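# Press the marked end of an ivory rocker switch

## Task

Push the marked end of the ivory rocker switch down until it remains pressed, with the switch still resting flat on the table. Finish with no part of the robot in contact with the switch, and keep every drink can, parts box and small stack bin upright.

## Robot and tools

Robot: two arms, left_arm and right_arm, each with six joints plus a gripper. Joint order in every row and every per-joint list: waist, shoulder, elbow, wrist pitch, wrist yaw, wrist roll. Stated ranges in rad: waist -2.618 to 3.054, shoulder 0.000 to 3.142, elbow 0.000 to 3.142, wrist pitch -1.571 to 1.571, wrist yaw -1.571 to 1.571, wrist roll -2.094 to 2.094. Real limits may differ by up to 0.059 rad.

Scene frame: origin at table-top height, halfway between the two arms' nominal bases; +x points out over the table, +z up, and left_arm sits on the +y side (arm names do not match image left/right). Actual bases are offset from nominal; a BASES line, if shown, gives them.

Gripper: fingers point along its +z axis and separate along its y axis. end_effector_position is the spot between the pads, roughly 1 cm short of the fingertips.

execute_actions(actions, cameras): actions is a list of actions; each action is a table of 1 to 15 rows, one row per 1/30 s step; a table shorter than 15 repeats its final row. Each row is a single list of 14 numbers, each in [-1, 1], covering both arms even if one is idle: left_arm's six joint values then its opening, then right_arm's six joint values then its opening. Joint values are offsets, not poses, measured from the Joint targets at the start of that action (not from the previous row), scaled so 1.0 = 2.224 rad for waist, shoulder, elbow and 8.485 rad for the three wrist joints. Repeating an offset in a new action moves further. Opening is absolute: +1 fully open, -1 closed. Asking a joint more than 0.059 rad past its range refuses that action for both arms; a malformed action, or a failing first action, refuses the whole call. An empty list just reports state. cameras: names to return; omit, null or ["all"] for both, [] for none.

move(target, speed, blend, opening_speed, blocking, cameras): target is one 14-number row laid out as above, or a list of up to 15 such rows visited in order. All joint offsets, in every row, count from the Joint targets at the call's start, not from the previous row; openings are absolute. speed: rad/s of the joint with the farthest to travel, 0.01 to 12.57, default 0.5; one value or one per target. blend: rad, how closely corners are passed in a list. opening_speed: rate of gripper change per second on the -1..+1 scale, at least 0.2; use slow values near contact. blocking=false returns after about 0.5 s while the motion continues. Joints move together, so the hand follows a curve, lags the path, and does not avoid obstacles or the other arm. A path takes at least 0.5 s; beyond 10 s it stops short. The result adds a move: line: done, off_target (resting over 0.035 rad from target), moving, held, or fault, possibly naming arms, plus limits=held if steps were withheld. done does not tell you whether something is being touched.

wait(seconds 0 to 10): holds the last commands; a running move keeps going. stop(): brakes a running move; it needs distance. zoom_image(camera, region): camera is cam_head_left or cam_head_right; region [x0, y0, x1, y1] in image pixels from the top-left, at most 504 by 504. finished_scene(scene): ends the current scene, given its number; irreversible, so call only once the switch stays down and the hand is clear.

Results: end_effector_position (m) and end_effector_quat_wxyz in the scene frame, possibly a few cm off, more at long reach. Joint positions (rad) and Joint velocities (rad/s) per arm, the seventh entry being the pad gap (m; 0.094 fully open). Joint targets: the base for your next offsets. Tool commands: current gripper commands; to keep a gripper unchanged resend its value, since 0 is a real command. grip_measured uses the opening scale and can read a few mm wide when empty. within noise means that arm is effectively still. joint sent to its limit: a joint was stopped at its real end. joint command not followed: the clearance check altered targets. Joint torques: positive toward larger angle, include arm weight; joints 1 to 3 wrap at ±28 N m. Action results list joint positions at some steps. MOTOR HOT warns of heating; OVER-TEMPERATURE FAULT folds that arm away for the rest of the scene. Heat builds from pushing into unreachable poses, holding loads or stretching out.

Motion limits: each step a joint target can lead its measured angle by only 0.339 rad (first three joints) or 2.2 rad (wrists); targets putting the hand over 200 mm from where it is are scaled back. Large offsets may need several actions; tiny ones may not start.

Cameras: cam_head_left and cam_head_right, both 896x504, mounted high near x ≈ -0.19, z ≈ 1.05, looking down at the table; calibration in the session is approximate (a few mm and degrees).

Cautions: approach the switch slowly; contact at speed counts as a hit, and a target far beyond the contact point presses harder. Press only the marked end, enough to latch it, without tipping the switch. Then lift clear; to end a push, command the Joint targets back past the Joint positions. Do not knock over the can, box or bin, push anything off the table, or let the arms strike or grip each other. A camera cable touching an object counts as contact.

Each tool is called after "Request:" by a JSON object that holds its "fn" and its "kwargs".

## Session

Request:
{"fn": "execute_actions", "kwargs": {"actions": []}}

Scene clock: 0.00 s.
left_arm: end_effector_position=(+0.4286, +0.2967, +0.1025) grip_measured=+1.000 end_effector_quat_wxyz=(+0.594, -0.058, +0.801, +0.043) | right_arm: end_effector_position=(+0.4064, -0.2592, +0.1034) grip_measured=+1.000 end_effector_quat_wxyz=(+0.590, +0.008, +0.807, -0.016)
Joint positions: left_arm=[0.015 1.55 0.343 0.908 -0.141 -0.044 0.094] | right_arm=[-0.012 1.559 0.377 0.875 -0.004 -0.019 0.094]
Joint velocities: within noise
Joint torques (N m): no reading
Heat: left arm: 25 °C; right arm: 29 °C.
Joint targets: left_arm=[0.015 1.542 0.352 0.915 -0.142 -0.045] | right_arm=[-0.012 1.552 0.383 0.873 -0.004 -0.019]
Tool commands: left_gripper/opening=+1.0 right_gripper/opening=+1.0

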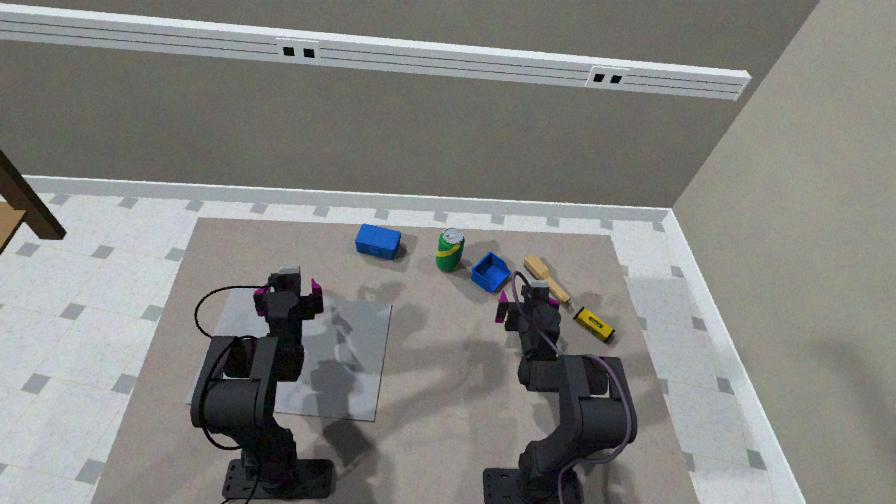

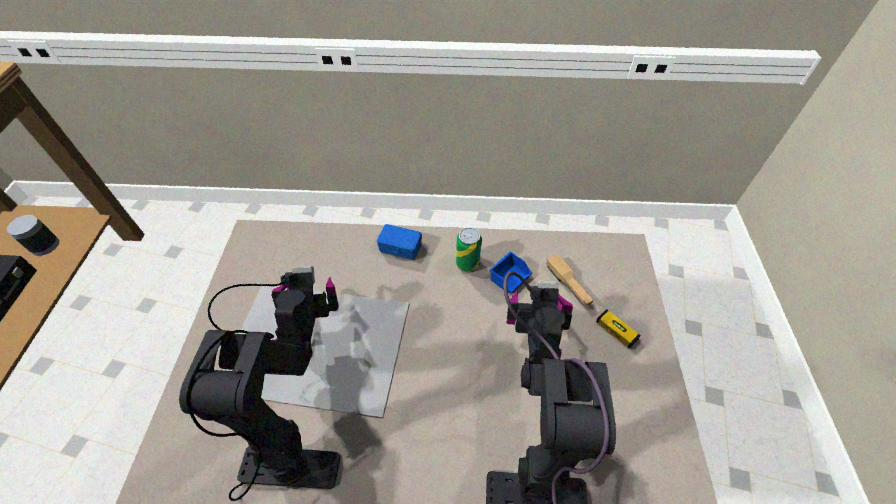

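Request:
{"fn": "zoom_image", "kwargs": {"camera": "cam_head_left", "region": [430, 220, 680, 400]}}

Request:
{"fn": "zoom_image", "kwargs": {"camera": "cam_head_right", "region": [430, 220, 680, 400]}}

Request:
{"fn": "zoom_image", "kwargs": {"camera": "cam_head_left", "region": [180, 220, 430, 400]}}

Request:
{"fn": "zoom_image", "kwargs": {"camera": "cam_head_right", "region": [180, 220, 430, 400]}}

Scaled by 2.016 from the camera's 896x504 image, which has a finer 1280x720 frame.

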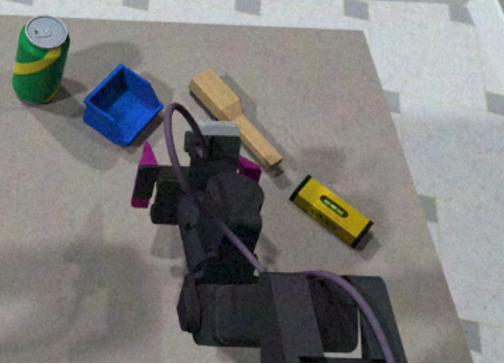

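Scaled by 2.016 from the camera's 896x504 image, which has a finer 1280x720 frame.

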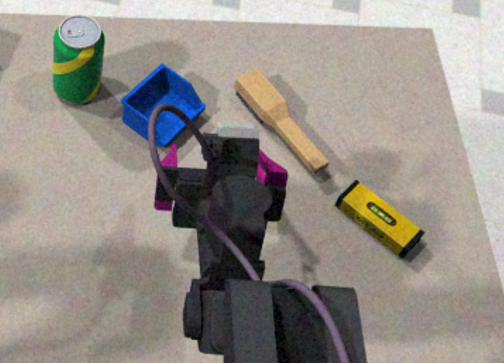

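Scaled by 2.016 from the camera's 896x504 image, which has a finer 1280x720 frame.

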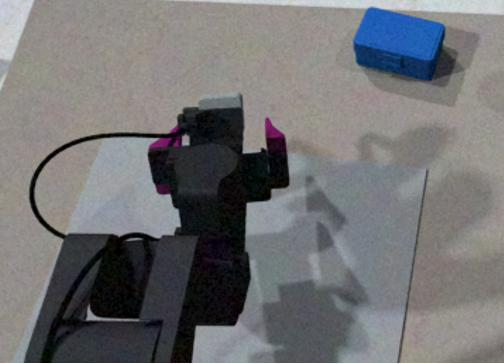

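Scaled by 2.016 from the camera's 896x504 image, which has a finer 1280x720 frame.

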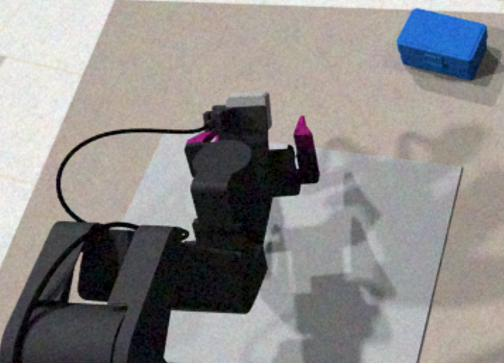

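Request:
{"fn": "move", "kwargs": {"target": [0.5396, 0, 0.135, 0, 0, 0, 1.0, -0.5396, 0, 0.135, 0, 0, 0, 1.0], "speed": 0.6}}

Scene clock: 15.53 s.
left_arm: end_effector_position=(+0.1778, +0.7067, +0.2197) grip_measured=+1.000 end_effector_quat_wxyz=(+0.560, -0.453, +0.550, +0.423) | right_arm: end_effector_position=(+0.1541, -0.6823, +0.2145) grip_measured=+1.000 end_effector_quat_wxyz=(+0.557, +0.416, +0.592, -0.408)
Joint positions: left_arm=[1.214 1.55 0.627 0.908 -0.141 -0.044 0.094] | right_arm=[-1.214 1.559 0.65 0.861 0.001 -0.019 0.094]
Joint velocities: within noise
Joint torques (N m): left_arm=[0.01 -6.41 9.68 2.25 0.03 -0.03] | right_arm=[0.03 -5.82 9.78 2.24 -0.07 -0.03]
Heat: left arm: 28 °C; right arm: 33 °C.
Joint targets: left_arm=[1.215 1.542 0.652 0.915 -0.142 -0.045] | right_arm=[-1.213 1.552 0.683 0.873 -0.004 -0.018]
move: done

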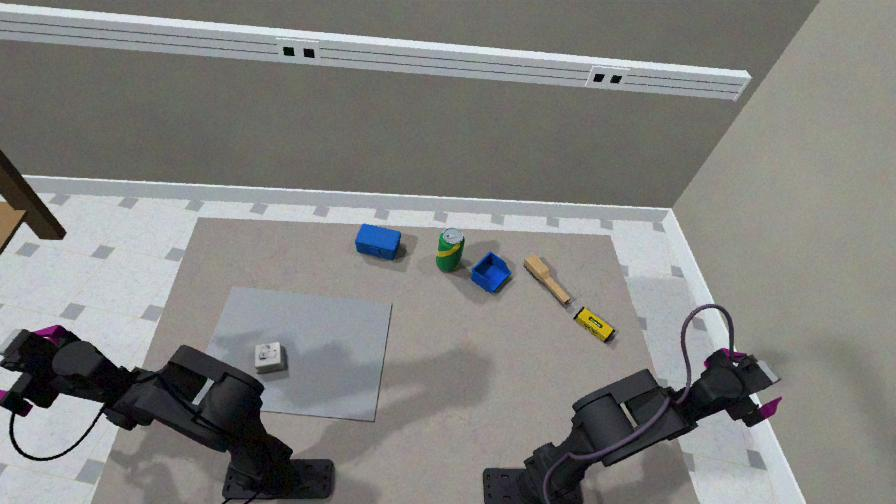

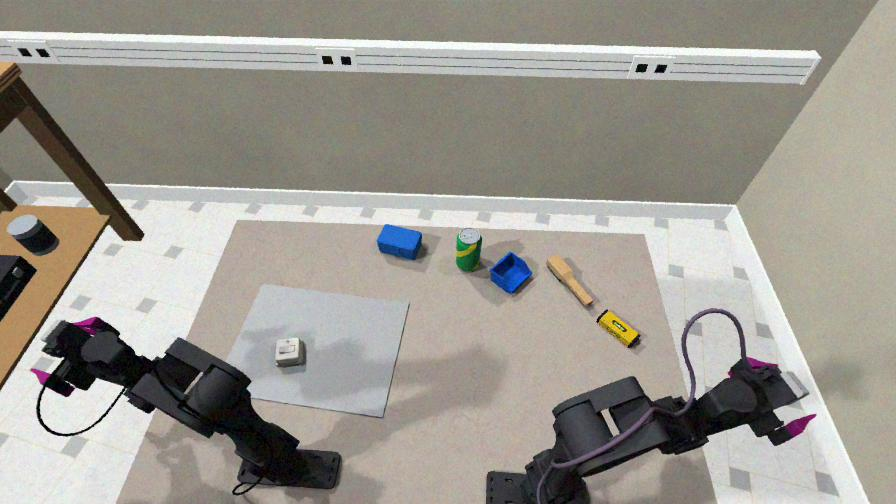

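Request:
{"fn": "zoom_image", "kwargs": {"camera": "cam_head_left", "region": [240, 335, 300, 380]}}

Request:
{"fn": "zoom_image", "kwargs": {"camera": "cam_head_right", "region": [260, 330, 320, 375]}}

Scaled by 8.400 from the camera's 896x504 image, which has a finer 1280x720 frame.

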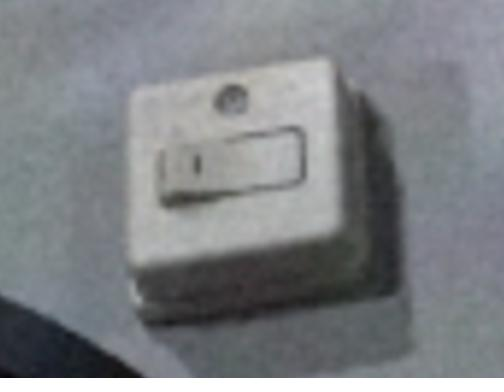

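Scaled by 8.400 from the camera's 896x504 image, which has a finer 1280x720 frame.

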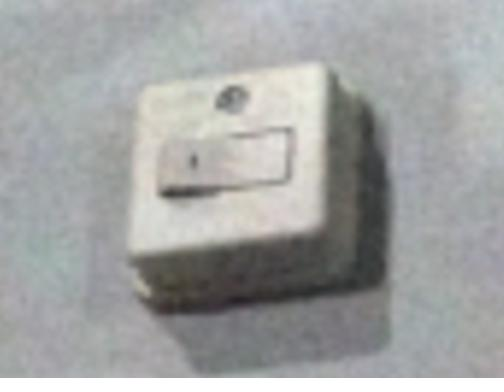

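Request:
{"fn": "move", "kwargs": {"target": [-0.4317, 0.0301, 0.2639, -0.2493, 0.01674, 0.0053, -1.0, 0, 0, 0, 0, 0, 0, -1.0], "speed": 0.8}}

Scene clock: 51.33 s.
left_arm: end_effector_position=(+0.3013, +0.3399, +0.0989) grip_measured=-0.995 end_effector_quat_wxyz=(-0.001, -0.125, +0.992, +0.004) | right_arm: end_effector_position=(+0.1541, -0.6823, +0.2145) grip_measured=-0.996 end_effector_quat_wxyz=(+0.557, +0.416, +0.592, -0.408)
Joint positions: left_arm=[0.258 1.592 1.212 -1.192 -0.009 -0.01 0] | right_arm=[-1.214 1.559 0.65 0.861 0.001 -0.019 0]
Joint velocities: within noise
Joint torques (N m): left_arm=[-0.31 -4.49 9.33 0.43 0.13 0.08] | right_arm=[0.13 -5.82 9.77 2.24 -0.07 -0.02]
Heat: left arm: 31 °C; right arm: 35 °C.
Joint targets: left_arm=[0.255 1.609 1.239 -1.200 0.000 0.000] | right_arm=[-1.213 1.552 0.683 0.873 -0.004 -0.018]
move: done

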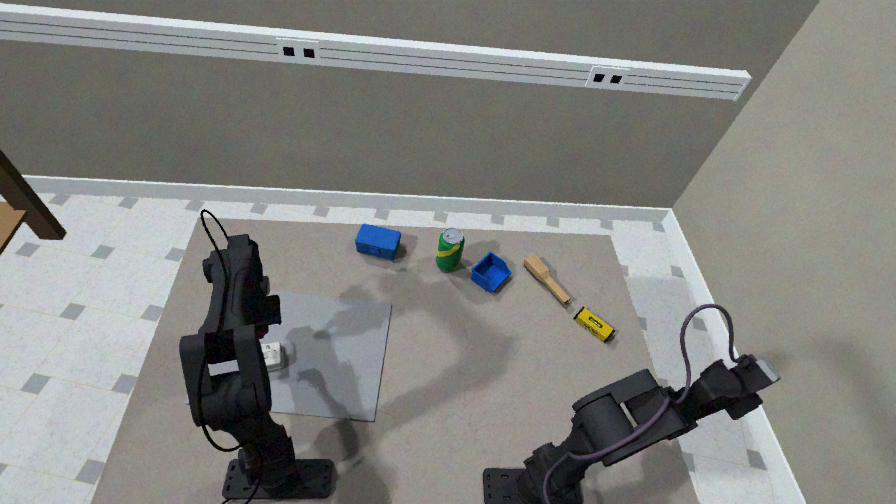

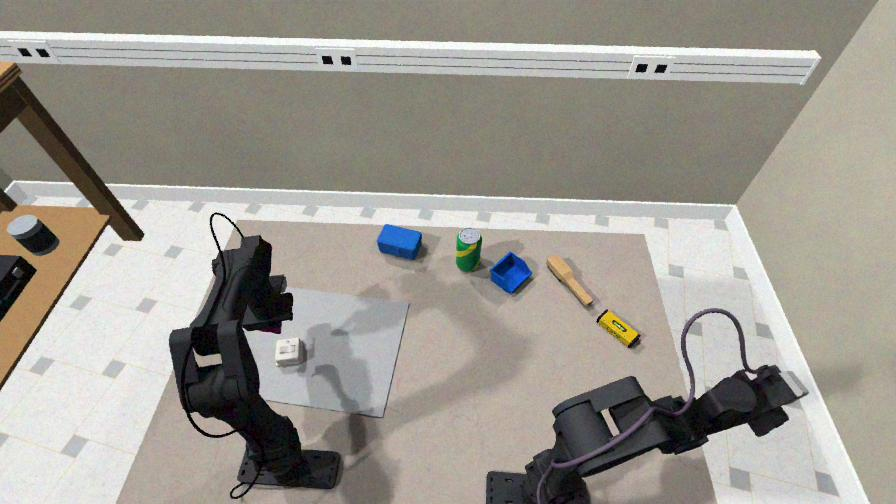

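Request:
{"fn": "zoom_image", "kwargs": {"camera": "cam_head_right", "region": [230, 270, 330, 380]}}

Request:
{"fn": "zoom_image", "kwargs": {"camera": "cam_head_left", "region": [220, 270, 320, 380]}}

Scaled by 4.582 from the camera's 896x504 image, which has a finer 1280x720 frame.

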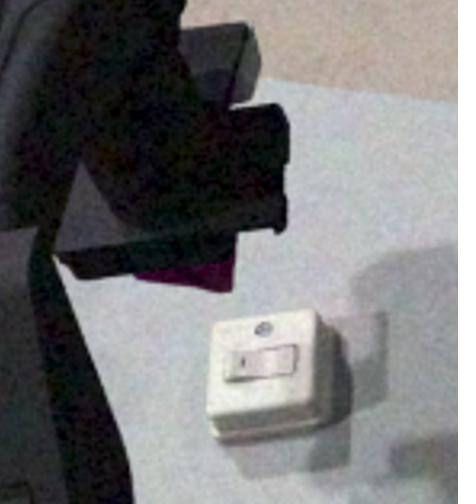

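Scaled by 4.582 from the camera's 896x504 image, which has a finer 1280x720 frame.

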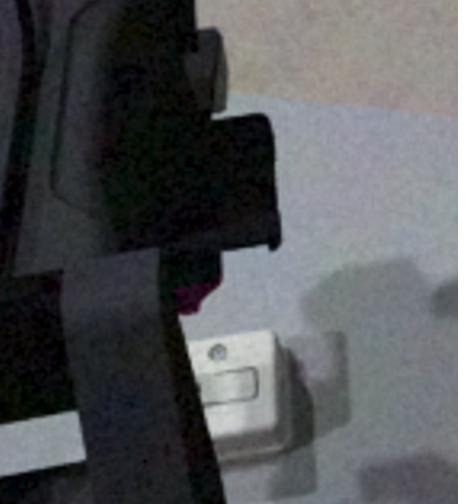

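Request:
{"fn": "zoom_image", "kwargs": {"camera": "cam_head_right", "region": [250, 310, 310, 350]}}

Scaled by 8.400 from the camera's 896x504 image, which has a finer 1280x720 frame.

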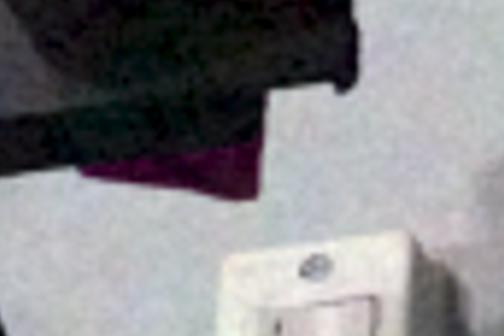

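Request:
{"fn": "move", "kwargs": {"target": [-0.4, 0, 0, 0.1414, 0, 0, -1.0, 0, 0, 0, 0, 0, 0, -1.0], "speed": 0.8}}

Scene clock: 63.97 s.
left_arm: end_effector_position=(+0.4354, -0.0343, +0.2499) grip_measured=-0.995 end_effector_quat_wxyz=(+0.521, +0.265, +0.791, -0.179) | right_arm: end_effector_position=(+0.1541, -0.6823, +0.2145) grip_measured=-0.996 end_effector_quat_wxyz=(+0.557, +0.416, +0.592, -0.408)
Joint positions: left_arm=[-0.637 1.592 1.212 -0.022 -0.001 -0.009 0] | right_arm=[-1.214 1.559 0.65 0.861 0.001 -0.019 0]
Joint velocities: within noise
Joint torques (N m): left_arm=[0.2 -5.9 11 2.35 0.02 0.06] | right_arm=[0.14 -5.82 9.77 2.24 -0.07 -0.02]
Heat: left arm: 29 °C; right arm: 35 °C.
Joint targets: left_arm=[-0.635 1.609 1.239 -0.001 0.000 0.000] | right_arm=[-1.213 1.552 0.683 0.873 -0.004 -0.018]
move: done

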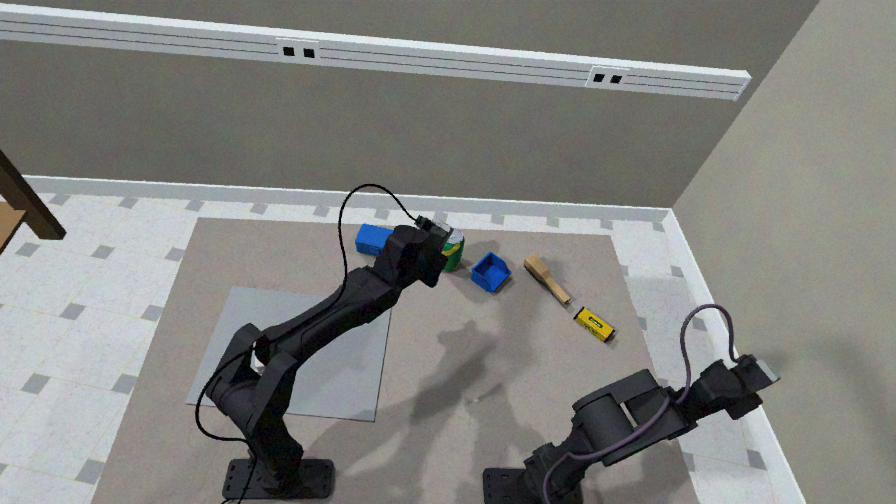

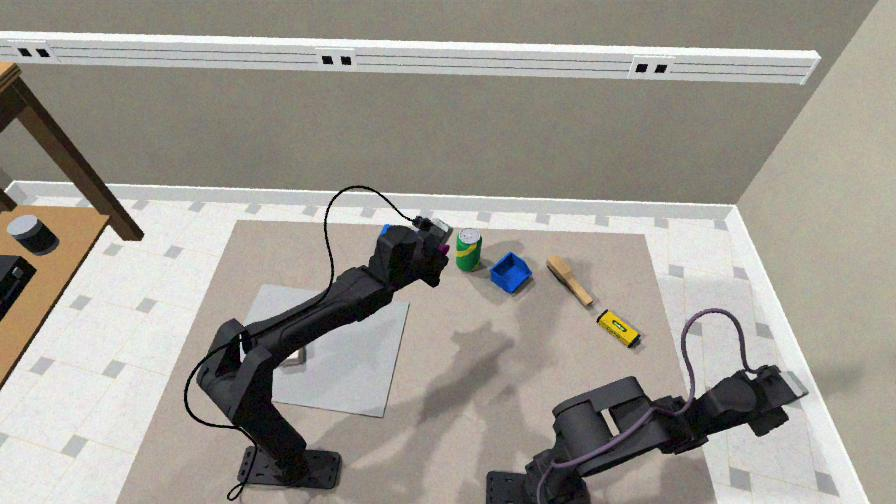

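Request:
{"fn": "move", "kwargs": {"target": [-0.1, 0, 0, 0, 0, 0.2, -1.0, 0, 0, 0, 0, 0, 0, -1.0], "speed": 0.8, "cameras": ["cam_head_left", "cam_head_right"]}}

Request:
{"fn": "zoom_image", "kwargs": {"camera": "cam_head_left", "region": [400, 220, 500, 320]}}

Request:
{"fn": "zoom_image", "kwargs": {"camera": "cam_head_right", "region": [400, 220, 500, 320]}}

Scene clock: 68.33 s.
left_arm: end_effector_position=(+0.3609, -0.1133, +0.2511) grip_measured=-0.995 end_effector_quat_wxyz=(+0.507, +0.798, +0.238, +0.222) | right_arm: end_effector_position=(+0.1541, -0.6823, +0.2145) grip_measured=-0.996 end_effector_quat_wxyz=(+0.557, +0.416, +0.592, -0.408)
Joint positions: left_arm=[-0.853 1.592 1.212 -0.017 -0.001 1.693 0] | right_arm=[-1.214 1.559 0.65 0.861 0.001 -0.019 0]
Joint velocities: within noise
Joint torques (N m): left_arm=[-0.4 -5.87 10.93 2.3 0.03 0] | right_arm=[0.14 -5.82 9.78 2.24 -0.08 -0.02]
Heat: left arm: 29 °C; right arm: 35 °C.
Joint targets: left_arm=[-0.858 1.609 1.239 -0.001 0.000 1.697] | right_arm=[-1.213 1.552 0.683 0.873 -0.004 -0.018]
move: done

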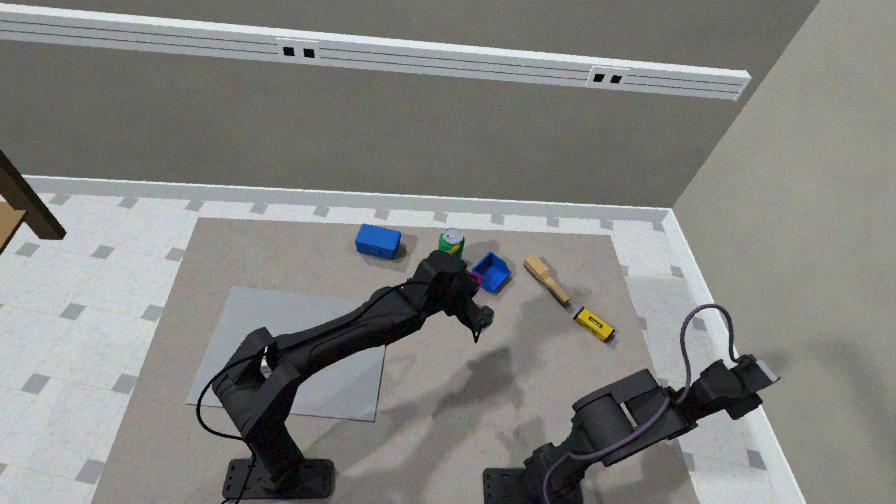

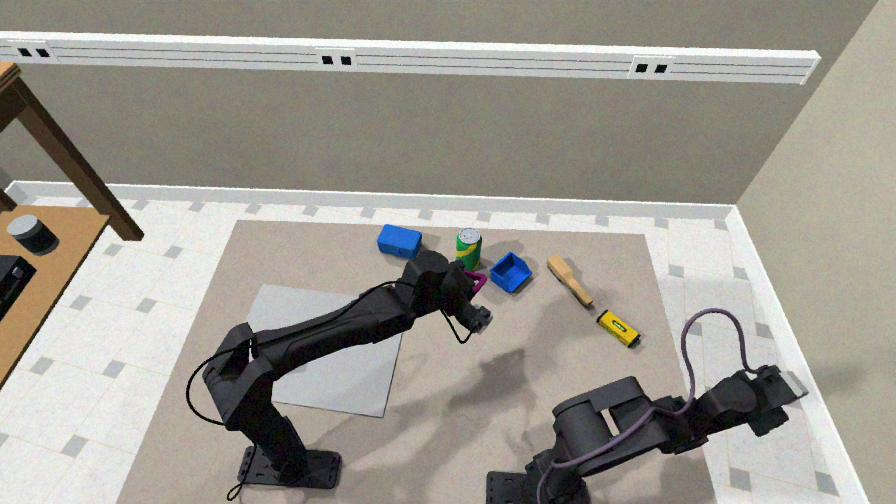

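Scaled by 5.040 from the camera's 896x504 image, which has a finer 1280x720 frame.

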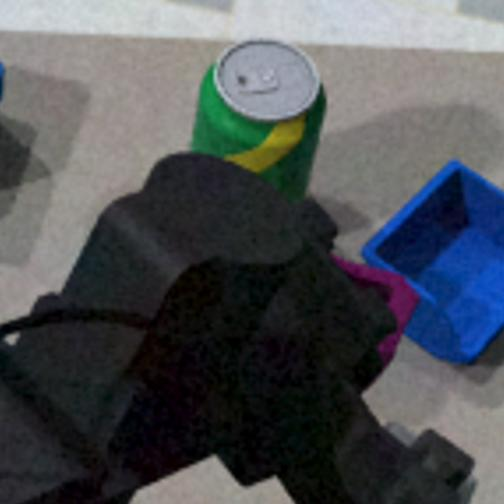

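Scaled by 5.040 from the camera's 896x504 image, which has a finer 1280x720 frame.

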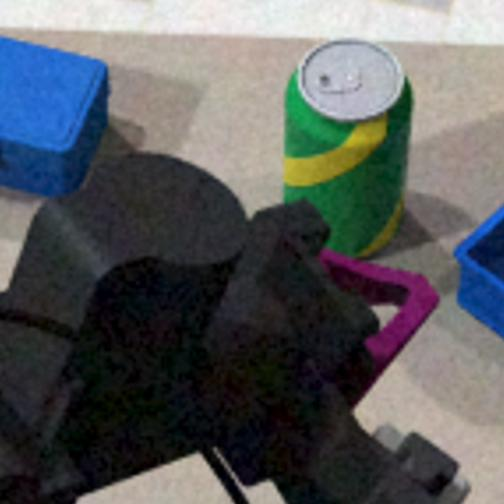

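Request:
{"fn": "move", "kwargs": {"target": [[0.5232, 0, 0, -0.1413, 0.001, -0.2, -1.0, 0, 0, 0, 0, 0, 0, -1.0],[0.5232, -0.0029, -0.05396, -0.12776, 0.001, -0.2, -1.0, 0, 0, 0, 0, 0, 0, -1.0]], "speed": 0.8}}

Request:
{"fn": "zoom_image", "kwargs": {"camera": "cam_head_right", "region": [250, 310, 310, 370]}}

Request:
{"fn": "zoom_image", "kwargs": {"camera": "cam_head_left", "region": [230, 310, 290, 370]}}

Scene clock: 92.23 s.
left_arm: end_effector_position=(+0.2943, +0.3494, +0.0762) grip_measured=-0.995 end_effector_quat_wxyz=(+0.000, -0.138, +0.990, +0.000) | right_arm: end_effector_position=(+0.1541, -0.6823, +0.2145) grip_measured=-0.996 end_effector_quat_wxyz=(+0.557, +0.416, +0.592, -0.408)
Joint positions: left_arm=[0.304 1.592 1.121 -1.1 0 0.01 0] | right_arm=[-1.214 1.559 0.65 0.861 0.001 -0.019 0]
Joint velocities: within noise
Joint torques (N m): left_arm=[0.16 -5.01 6.49 0.66 0.1 -0.11] | right_arm=[0.14 -5.82 9.77 2.24 -0.07 -0.03]
Heat: left arm: 31 °C; right arm: 36 °C.
Joint targets: left_arm=[0.306 1.602 1.119 -1.085 0.008 0.000] | right_arm=[-1.213 1.552 0.683 0.873 -0.004 -0.018]
move: done

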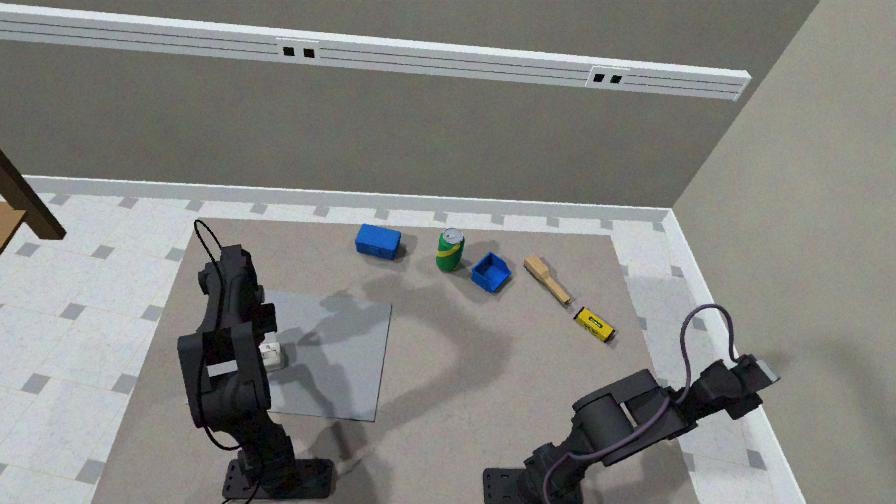

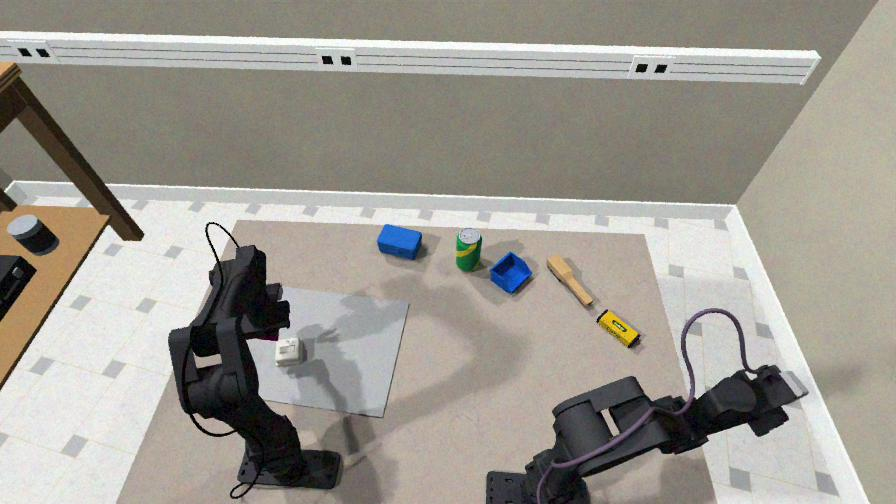

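Scaled by 8.400 from the camera's 896x504 image, which has a finer 1280x720 frame.

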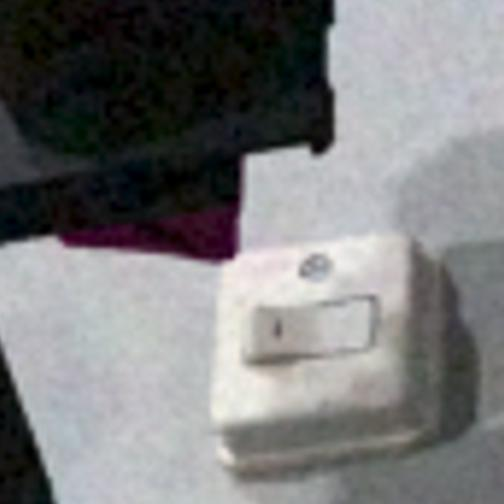

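Scaled by 8.400 from the camera's 896x504 image, which has a finer 1280x720 frame.

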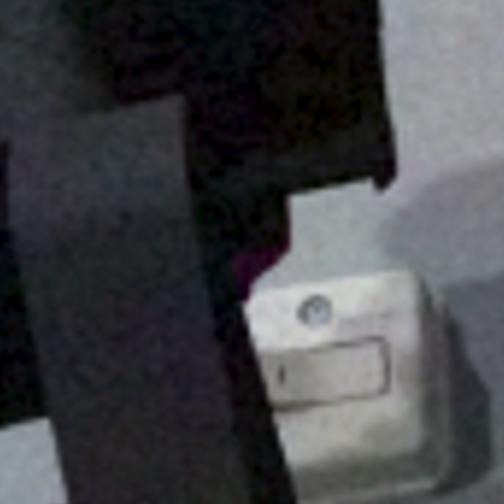

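Request:
{"fn": "move", "kwargs": {"target": [0, 0.01349, -0.04658, 0.0152, 0, 0, -1.0, 0, 0, 0, 0, 0, 0, -1.0], "speed": 0.3}}

Request:
{"fn": "zoom_image", "kwargs": {"camera": "cam_head_right", "region": [250, 310, 310, 370]}}

Request:
{"fn": "zoom_image", "kwargs": {"camera": "cam_head_left", "region": [230, 310, 290, 370]}}

Scene clock: 105.87 s.
left_arm: end_effector_position=(+0.2924, +0.3488, +0.0453) grip_measured=-0.995 end_effector_quat_wxyz=(+0.000, -0.138, +0.990, +0.000) | right_arm: end_effector_position=(+0.1541, -0.6823, +0.2145) grip_measured=-0.996 end_effector_quat_wxyz=(+0.557, +0.416, +0.592, -0.408)
Joint positions: left_arm=[0.304 1.619 1.02 -0.971 0 0.01 0] | right_arm=[-1.214 1.559 0.65 0.861 0.001 -0.019 0]
Joint velocities: within noise
Joint torques (N m): left_arm=[0.09 -4.77 5.97 0.71 0.12 -0.11] | right_arm=[0.12 -5.82 9.76 2.24 -0.07 -0.03]
Heat: left arm: 28 °C; right arm: 37 °C.
Joint targets: left_arm=[0.306 1.632 1.016 -0.956 0.008 0.000] | right_arm=[-1.213 1.552 0.683 0.873 -0.004 -0.018]
move: done

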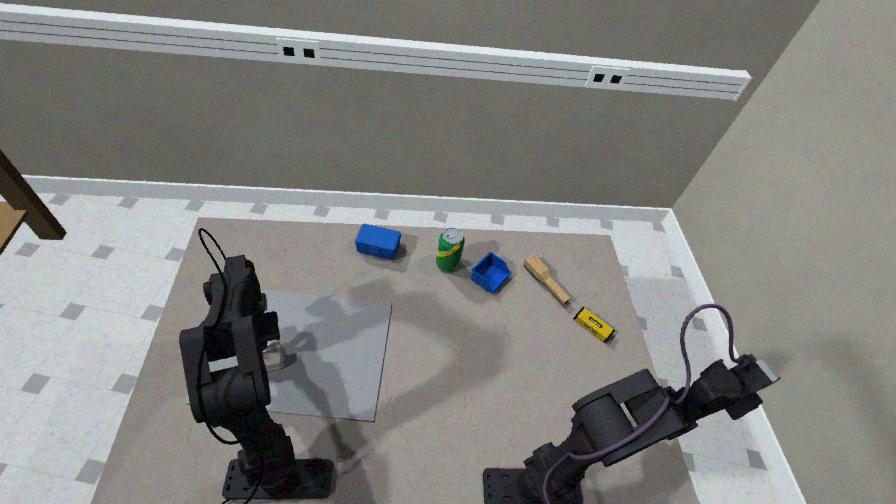

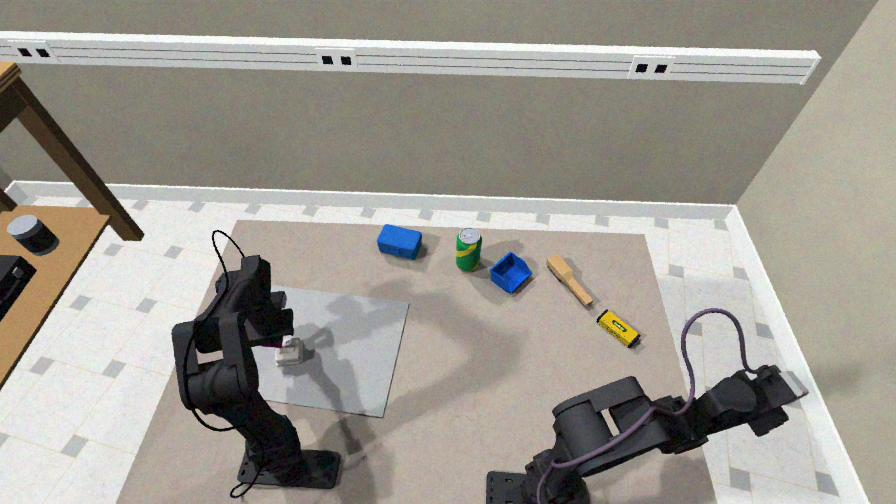

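Scaled by 8.400 from the camera's 896x504 image, which has a finer 1280x720 frame.

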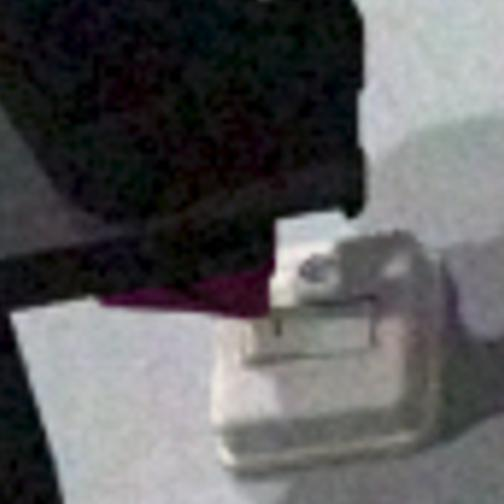

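Scaled by 8.400 from the camera's 896x504 image, which has a finer 1280x720 frame.

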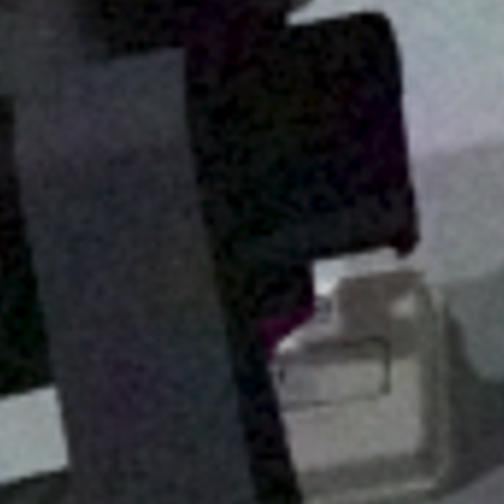

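Request:
{"fn": "move", "kwargs": {"target": [0, 0.00675, -0.01219, 0.00496, 0, 0, -1.0, 0, 0, 0, 0, 0, 0, -1.0], "speed": 0.05}}

Request:
{"fn": "zoom_image", "kwargs": {"camera": "cam_head_right", "region": [250, 310, 310, 370]}}

Request:
{"fn": "zoom_image", "kwargs": {"camera": "cam_head_left", "region": [230, 310, 290, 370]}}

Scene clock: 109.93 s.
left_arm: end_effector_position=(+0.2929, +0.3493, +0.0371) grip_measured=-0.995 end_effector_quat_wxyz=(+0.002, -0.138, +0.990, +0.001) | right_arm: end_effector_position=(+0.1541, -0.6823, +0.2145) grip_measured=-0.996 end_effector_quat_wxyz=(+0.557, +0.416, +0.592, -0.408)
Joint positions: left_arm=[0.304 1.63 0.997 -0.933 -0.002 0.009 0] | right_arm=[-1.214 1.559 0.65 0.861 0.001 -0.019 0]
Joint velocities: within noise
Joint torques (N m): left_arm=[0.1 -4.38 5.56 0.76 0.12 -0.12] | right_arm=[0.13 -5.83 9.76 2.24 -0.07 -0.02]
Heat: left arm: 28 °C; right arm: 37 °C.
Joint targets: left_arm=[0.306 1.647 0.988 -0.914 0.008 0.000] | right_arm=[-1.213 1.552 0.683 0.873 -0.004 -0.018]
move: done

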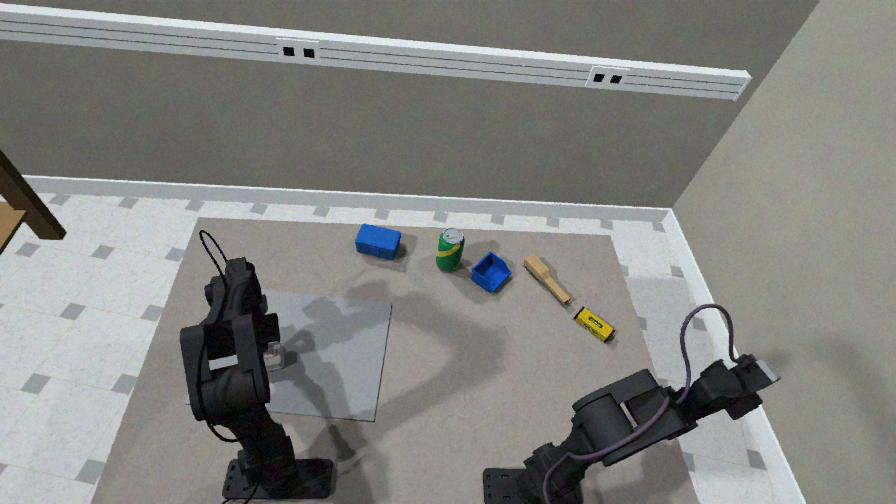

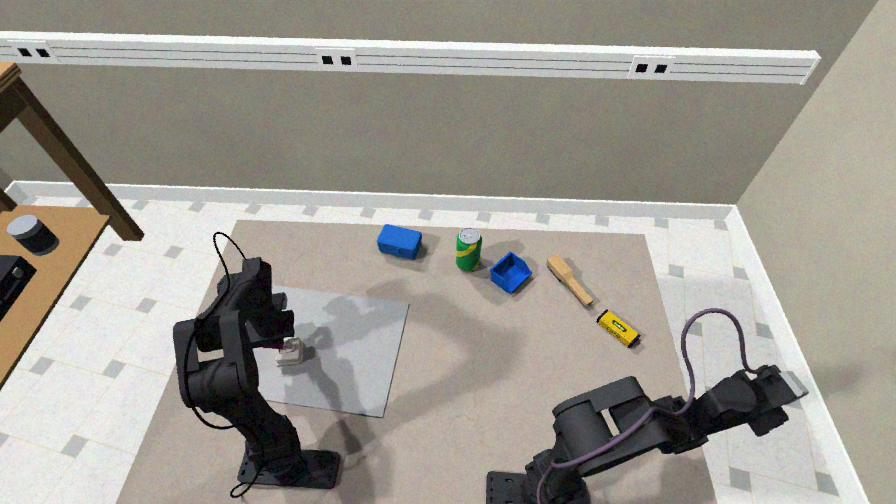

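Scaled by 8.400 from the camera's 896x504 image, which has a finer 1280x720 frame.

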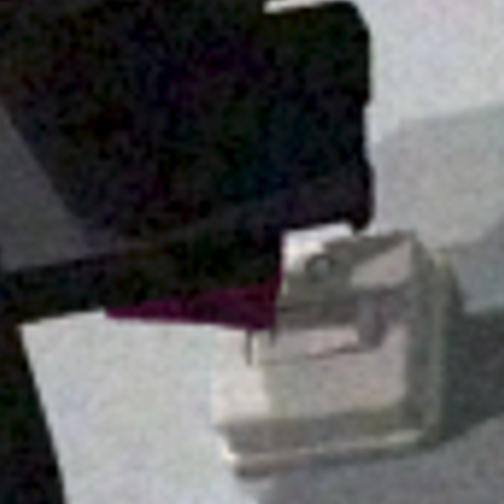

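Scaled by 8.400 from the camera's 896x504 image, which has a finer 1280x720 frame.

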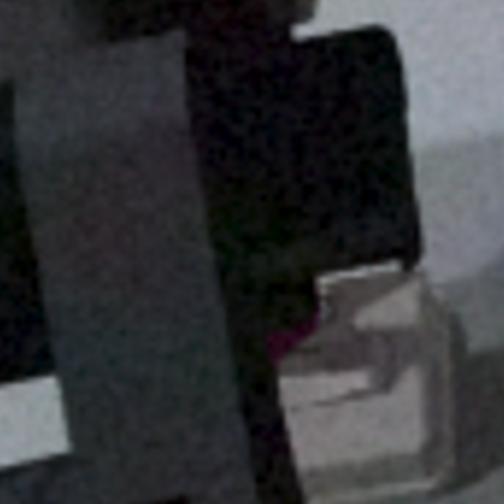

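Request:
{"fn": "move", "kwargs": {"target": [[0, -0.0171, 0.11286, -0.0337, 0, 0, -1.0, 0, 0, 0, 0, 0, 0, -1.0],[0.2, -0.0171, 0.11286, -0.0337, 0, 0, -1.0, 0, 0, 0, 0, 0, 0, -1.0]], "speed": 0.5}}

Request:
{"fn": "zoom_image", "kwargs": {"camera": "cam_head_right", "region": [260, 330, 320, 375]}}

Request:
{"fn": "zoom_image", "kwargs": {"camera": "cam_head_left", "region": [240, 335, 300, 380]}}

Scene clock: 113.97 s.
left_arm: end_effector_position=(+0.2398, +0.4564, +0.0906) grip_measured=-0.995 end_effector_quat_wxyz=(-0.015, -0.354, +0.935, -0.007) | right_arm: end_effector_position=(+0.1541, -0.6823, +0.2145) grip_measured=-0.996 end_effector_quat_wxyz=(+0.557, +0.416, +0.592, -0.408)
Joint positions: left_arm=[0.749 1.63 1.217 -1.191 0.003 0.009 0] | right_arm=[-1.214 1.559 0.65 0.861 0.001 -0.019 0]
Joint velocities: within noise
Joint torques (N m): left_arm=[0.03 -7.72 8.75 0.41 0.09 -0.1] | right_arm=[0.13 -5.81 9.77 2.24 -0.07 -0.03]
Heat: left arm: 28 °C; right arm: 37 °C.
Joint targets: left_arm=[0.751 1.609 1.239 -1.200 0.008 0.000] | right_arm=[-1.213 1.552 0.683 0.873 -0.004 -0.018]
move: done

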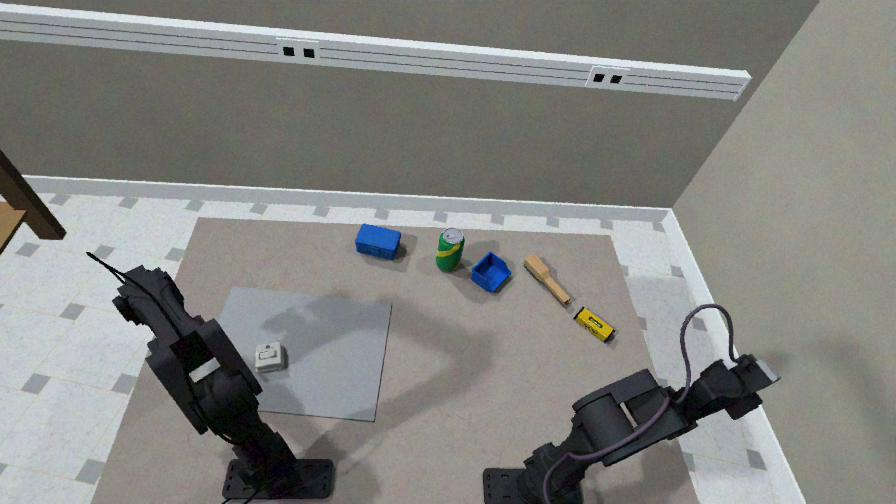

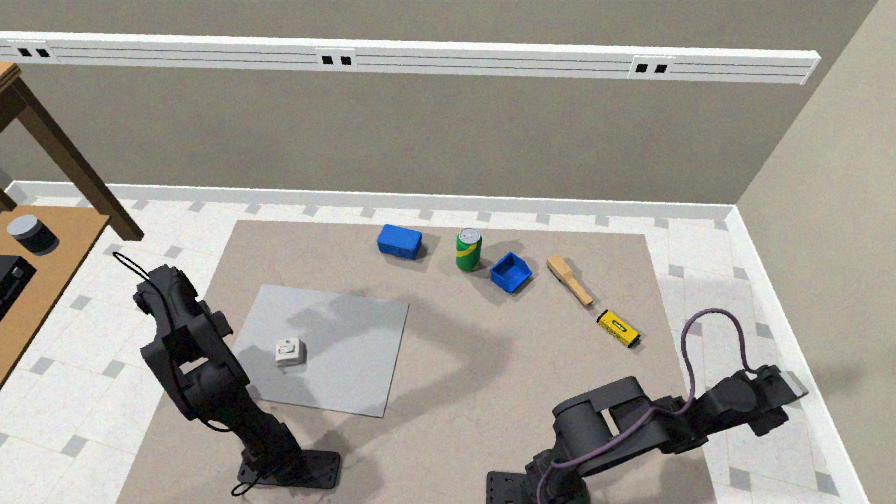

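Scaled by 8.400 from the camera's 896x504 image, which has a finer 1280x720 frame.

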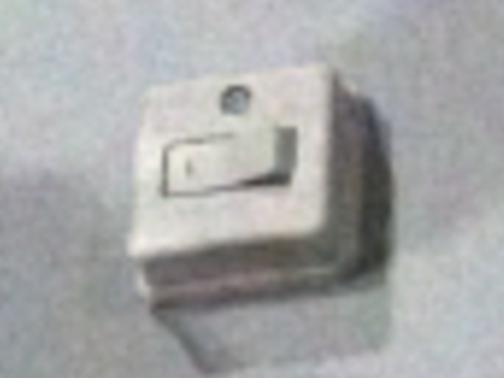

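Scaled by 8.400 from the camera's 896x504 image, which has a finer 1280x720 frame.

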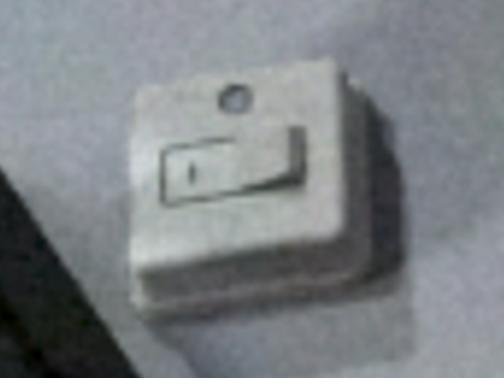

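Request:
{"fn": "move", "kwargs": {"target": [[-0.33768, 0.21556, 0.26515, -0.01321, -0.00094, 0, -1.0, 0.41052, 0.0652, 0.28301, -0.2428, 0.0005, 0.0021, -1.0],[-0.33768, 0.22514, 0.18939, 0.00916, -0.00094, 0, -1.0, 0.41052, 0.08449, 0.21345, -0.21951, 0.0005, 0.0021, -1.0]], "speed": 0.8}}

Scene clock: 140.77 s.
left_arm: end_effector_position=(+0.4338, +0.2648, +0.0492) grip_measured=-0.995 end_effector_quat_wxyz=(-0.001, +0.014, +1.000, -0.002) | right_arm: end_effector_position=(+0.2915, -0.3417, +0.0508) grip_measured=-0.996 end_effector_quat_wxyz=(+0.003, +0.161, +0.987, -0.001)
Joint positions: left_arm=[-0.001 2.097 1.66 -1.137 0.003 0.009 0] | right_arm=[-0.301 1.732 1.17 -1.002 0.002 -0.007 0]
Joint velocities: within noise
Joint torques (N m): left_arm=[-0.05 -9.13 6.71 0.69 -0.05 -0.11] | right_arm=[0.09 -5.79 5.33 0.49 -0.03 0.04]
Heat: left arm: 28 °C; right arm: 37 °C.
Joint targets: left_arm=[0.000 2.110 1.661 -1.122 0.000 0.000] | right_arm=[-0.300 1.740 1.158 -0.989 0.000 -0.001]
move: done

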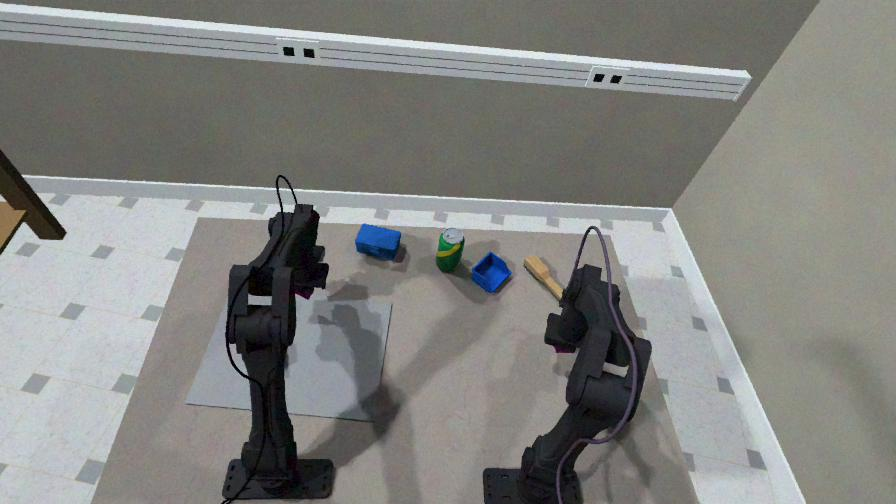

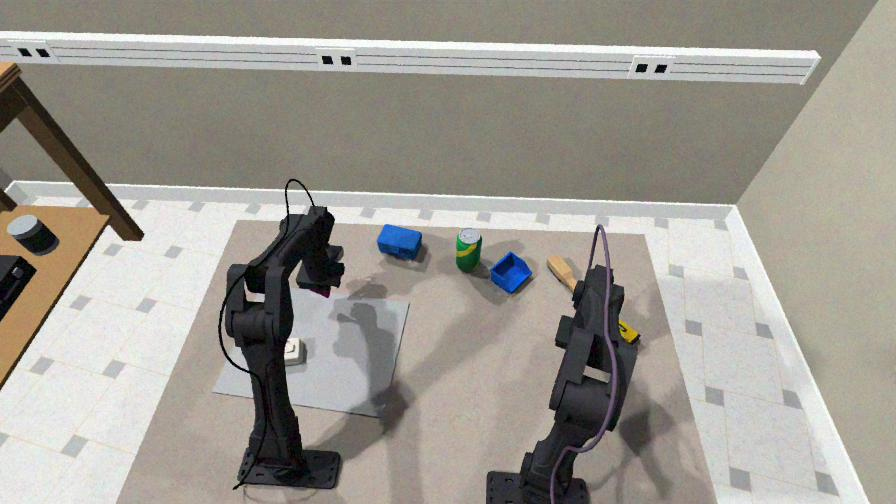

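Request:
{"fn": "zoom_image", "kwargs": {"camera": "cam_head_left", "region": [280, 265, 340, 325]}}

Request:
{"fn": "zoom_image", "kwargs": {"camera": "cam_head_right", "region": [300, 265, 360, 325]}}

Request:
{"fn": "zoom_image", "kwargs": {"camera": "cam_head_left", "region": [535, 320, 595, 380]}}

Request:
{"fn": "zoom_image", "kwargs": {"camera": "cam_head_right", "region": [540, 320, 600, 380]}}

Scaled by 8.400 from the camera's 896x504 image, which has a finer 1280x720 frame.

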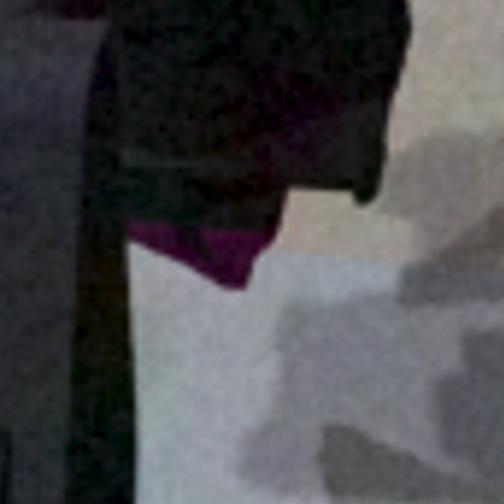

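Scaled by 8.400 from the camera's 896x504 image, which has a finer 1280x720 frame.

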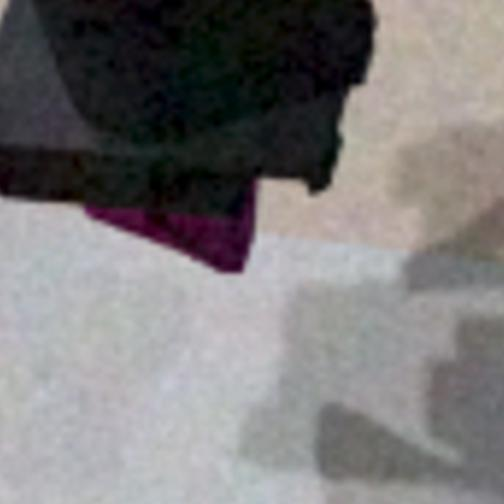

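Scaled by 8.400 from the camera's 896x504 image, which has a finer 1280x720 frame.

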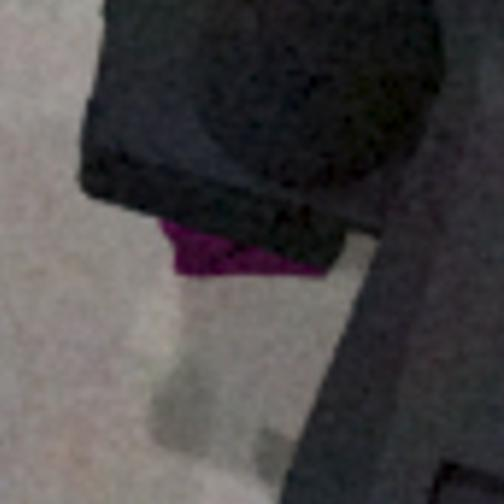

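Scaled by 8.400 from the camera's 896x504 image, which has a finer 1280x720 frame.

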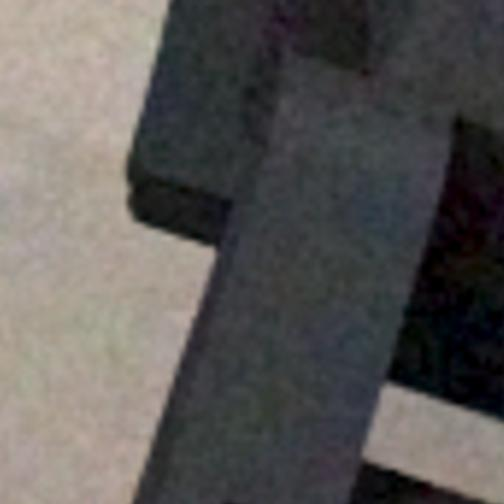

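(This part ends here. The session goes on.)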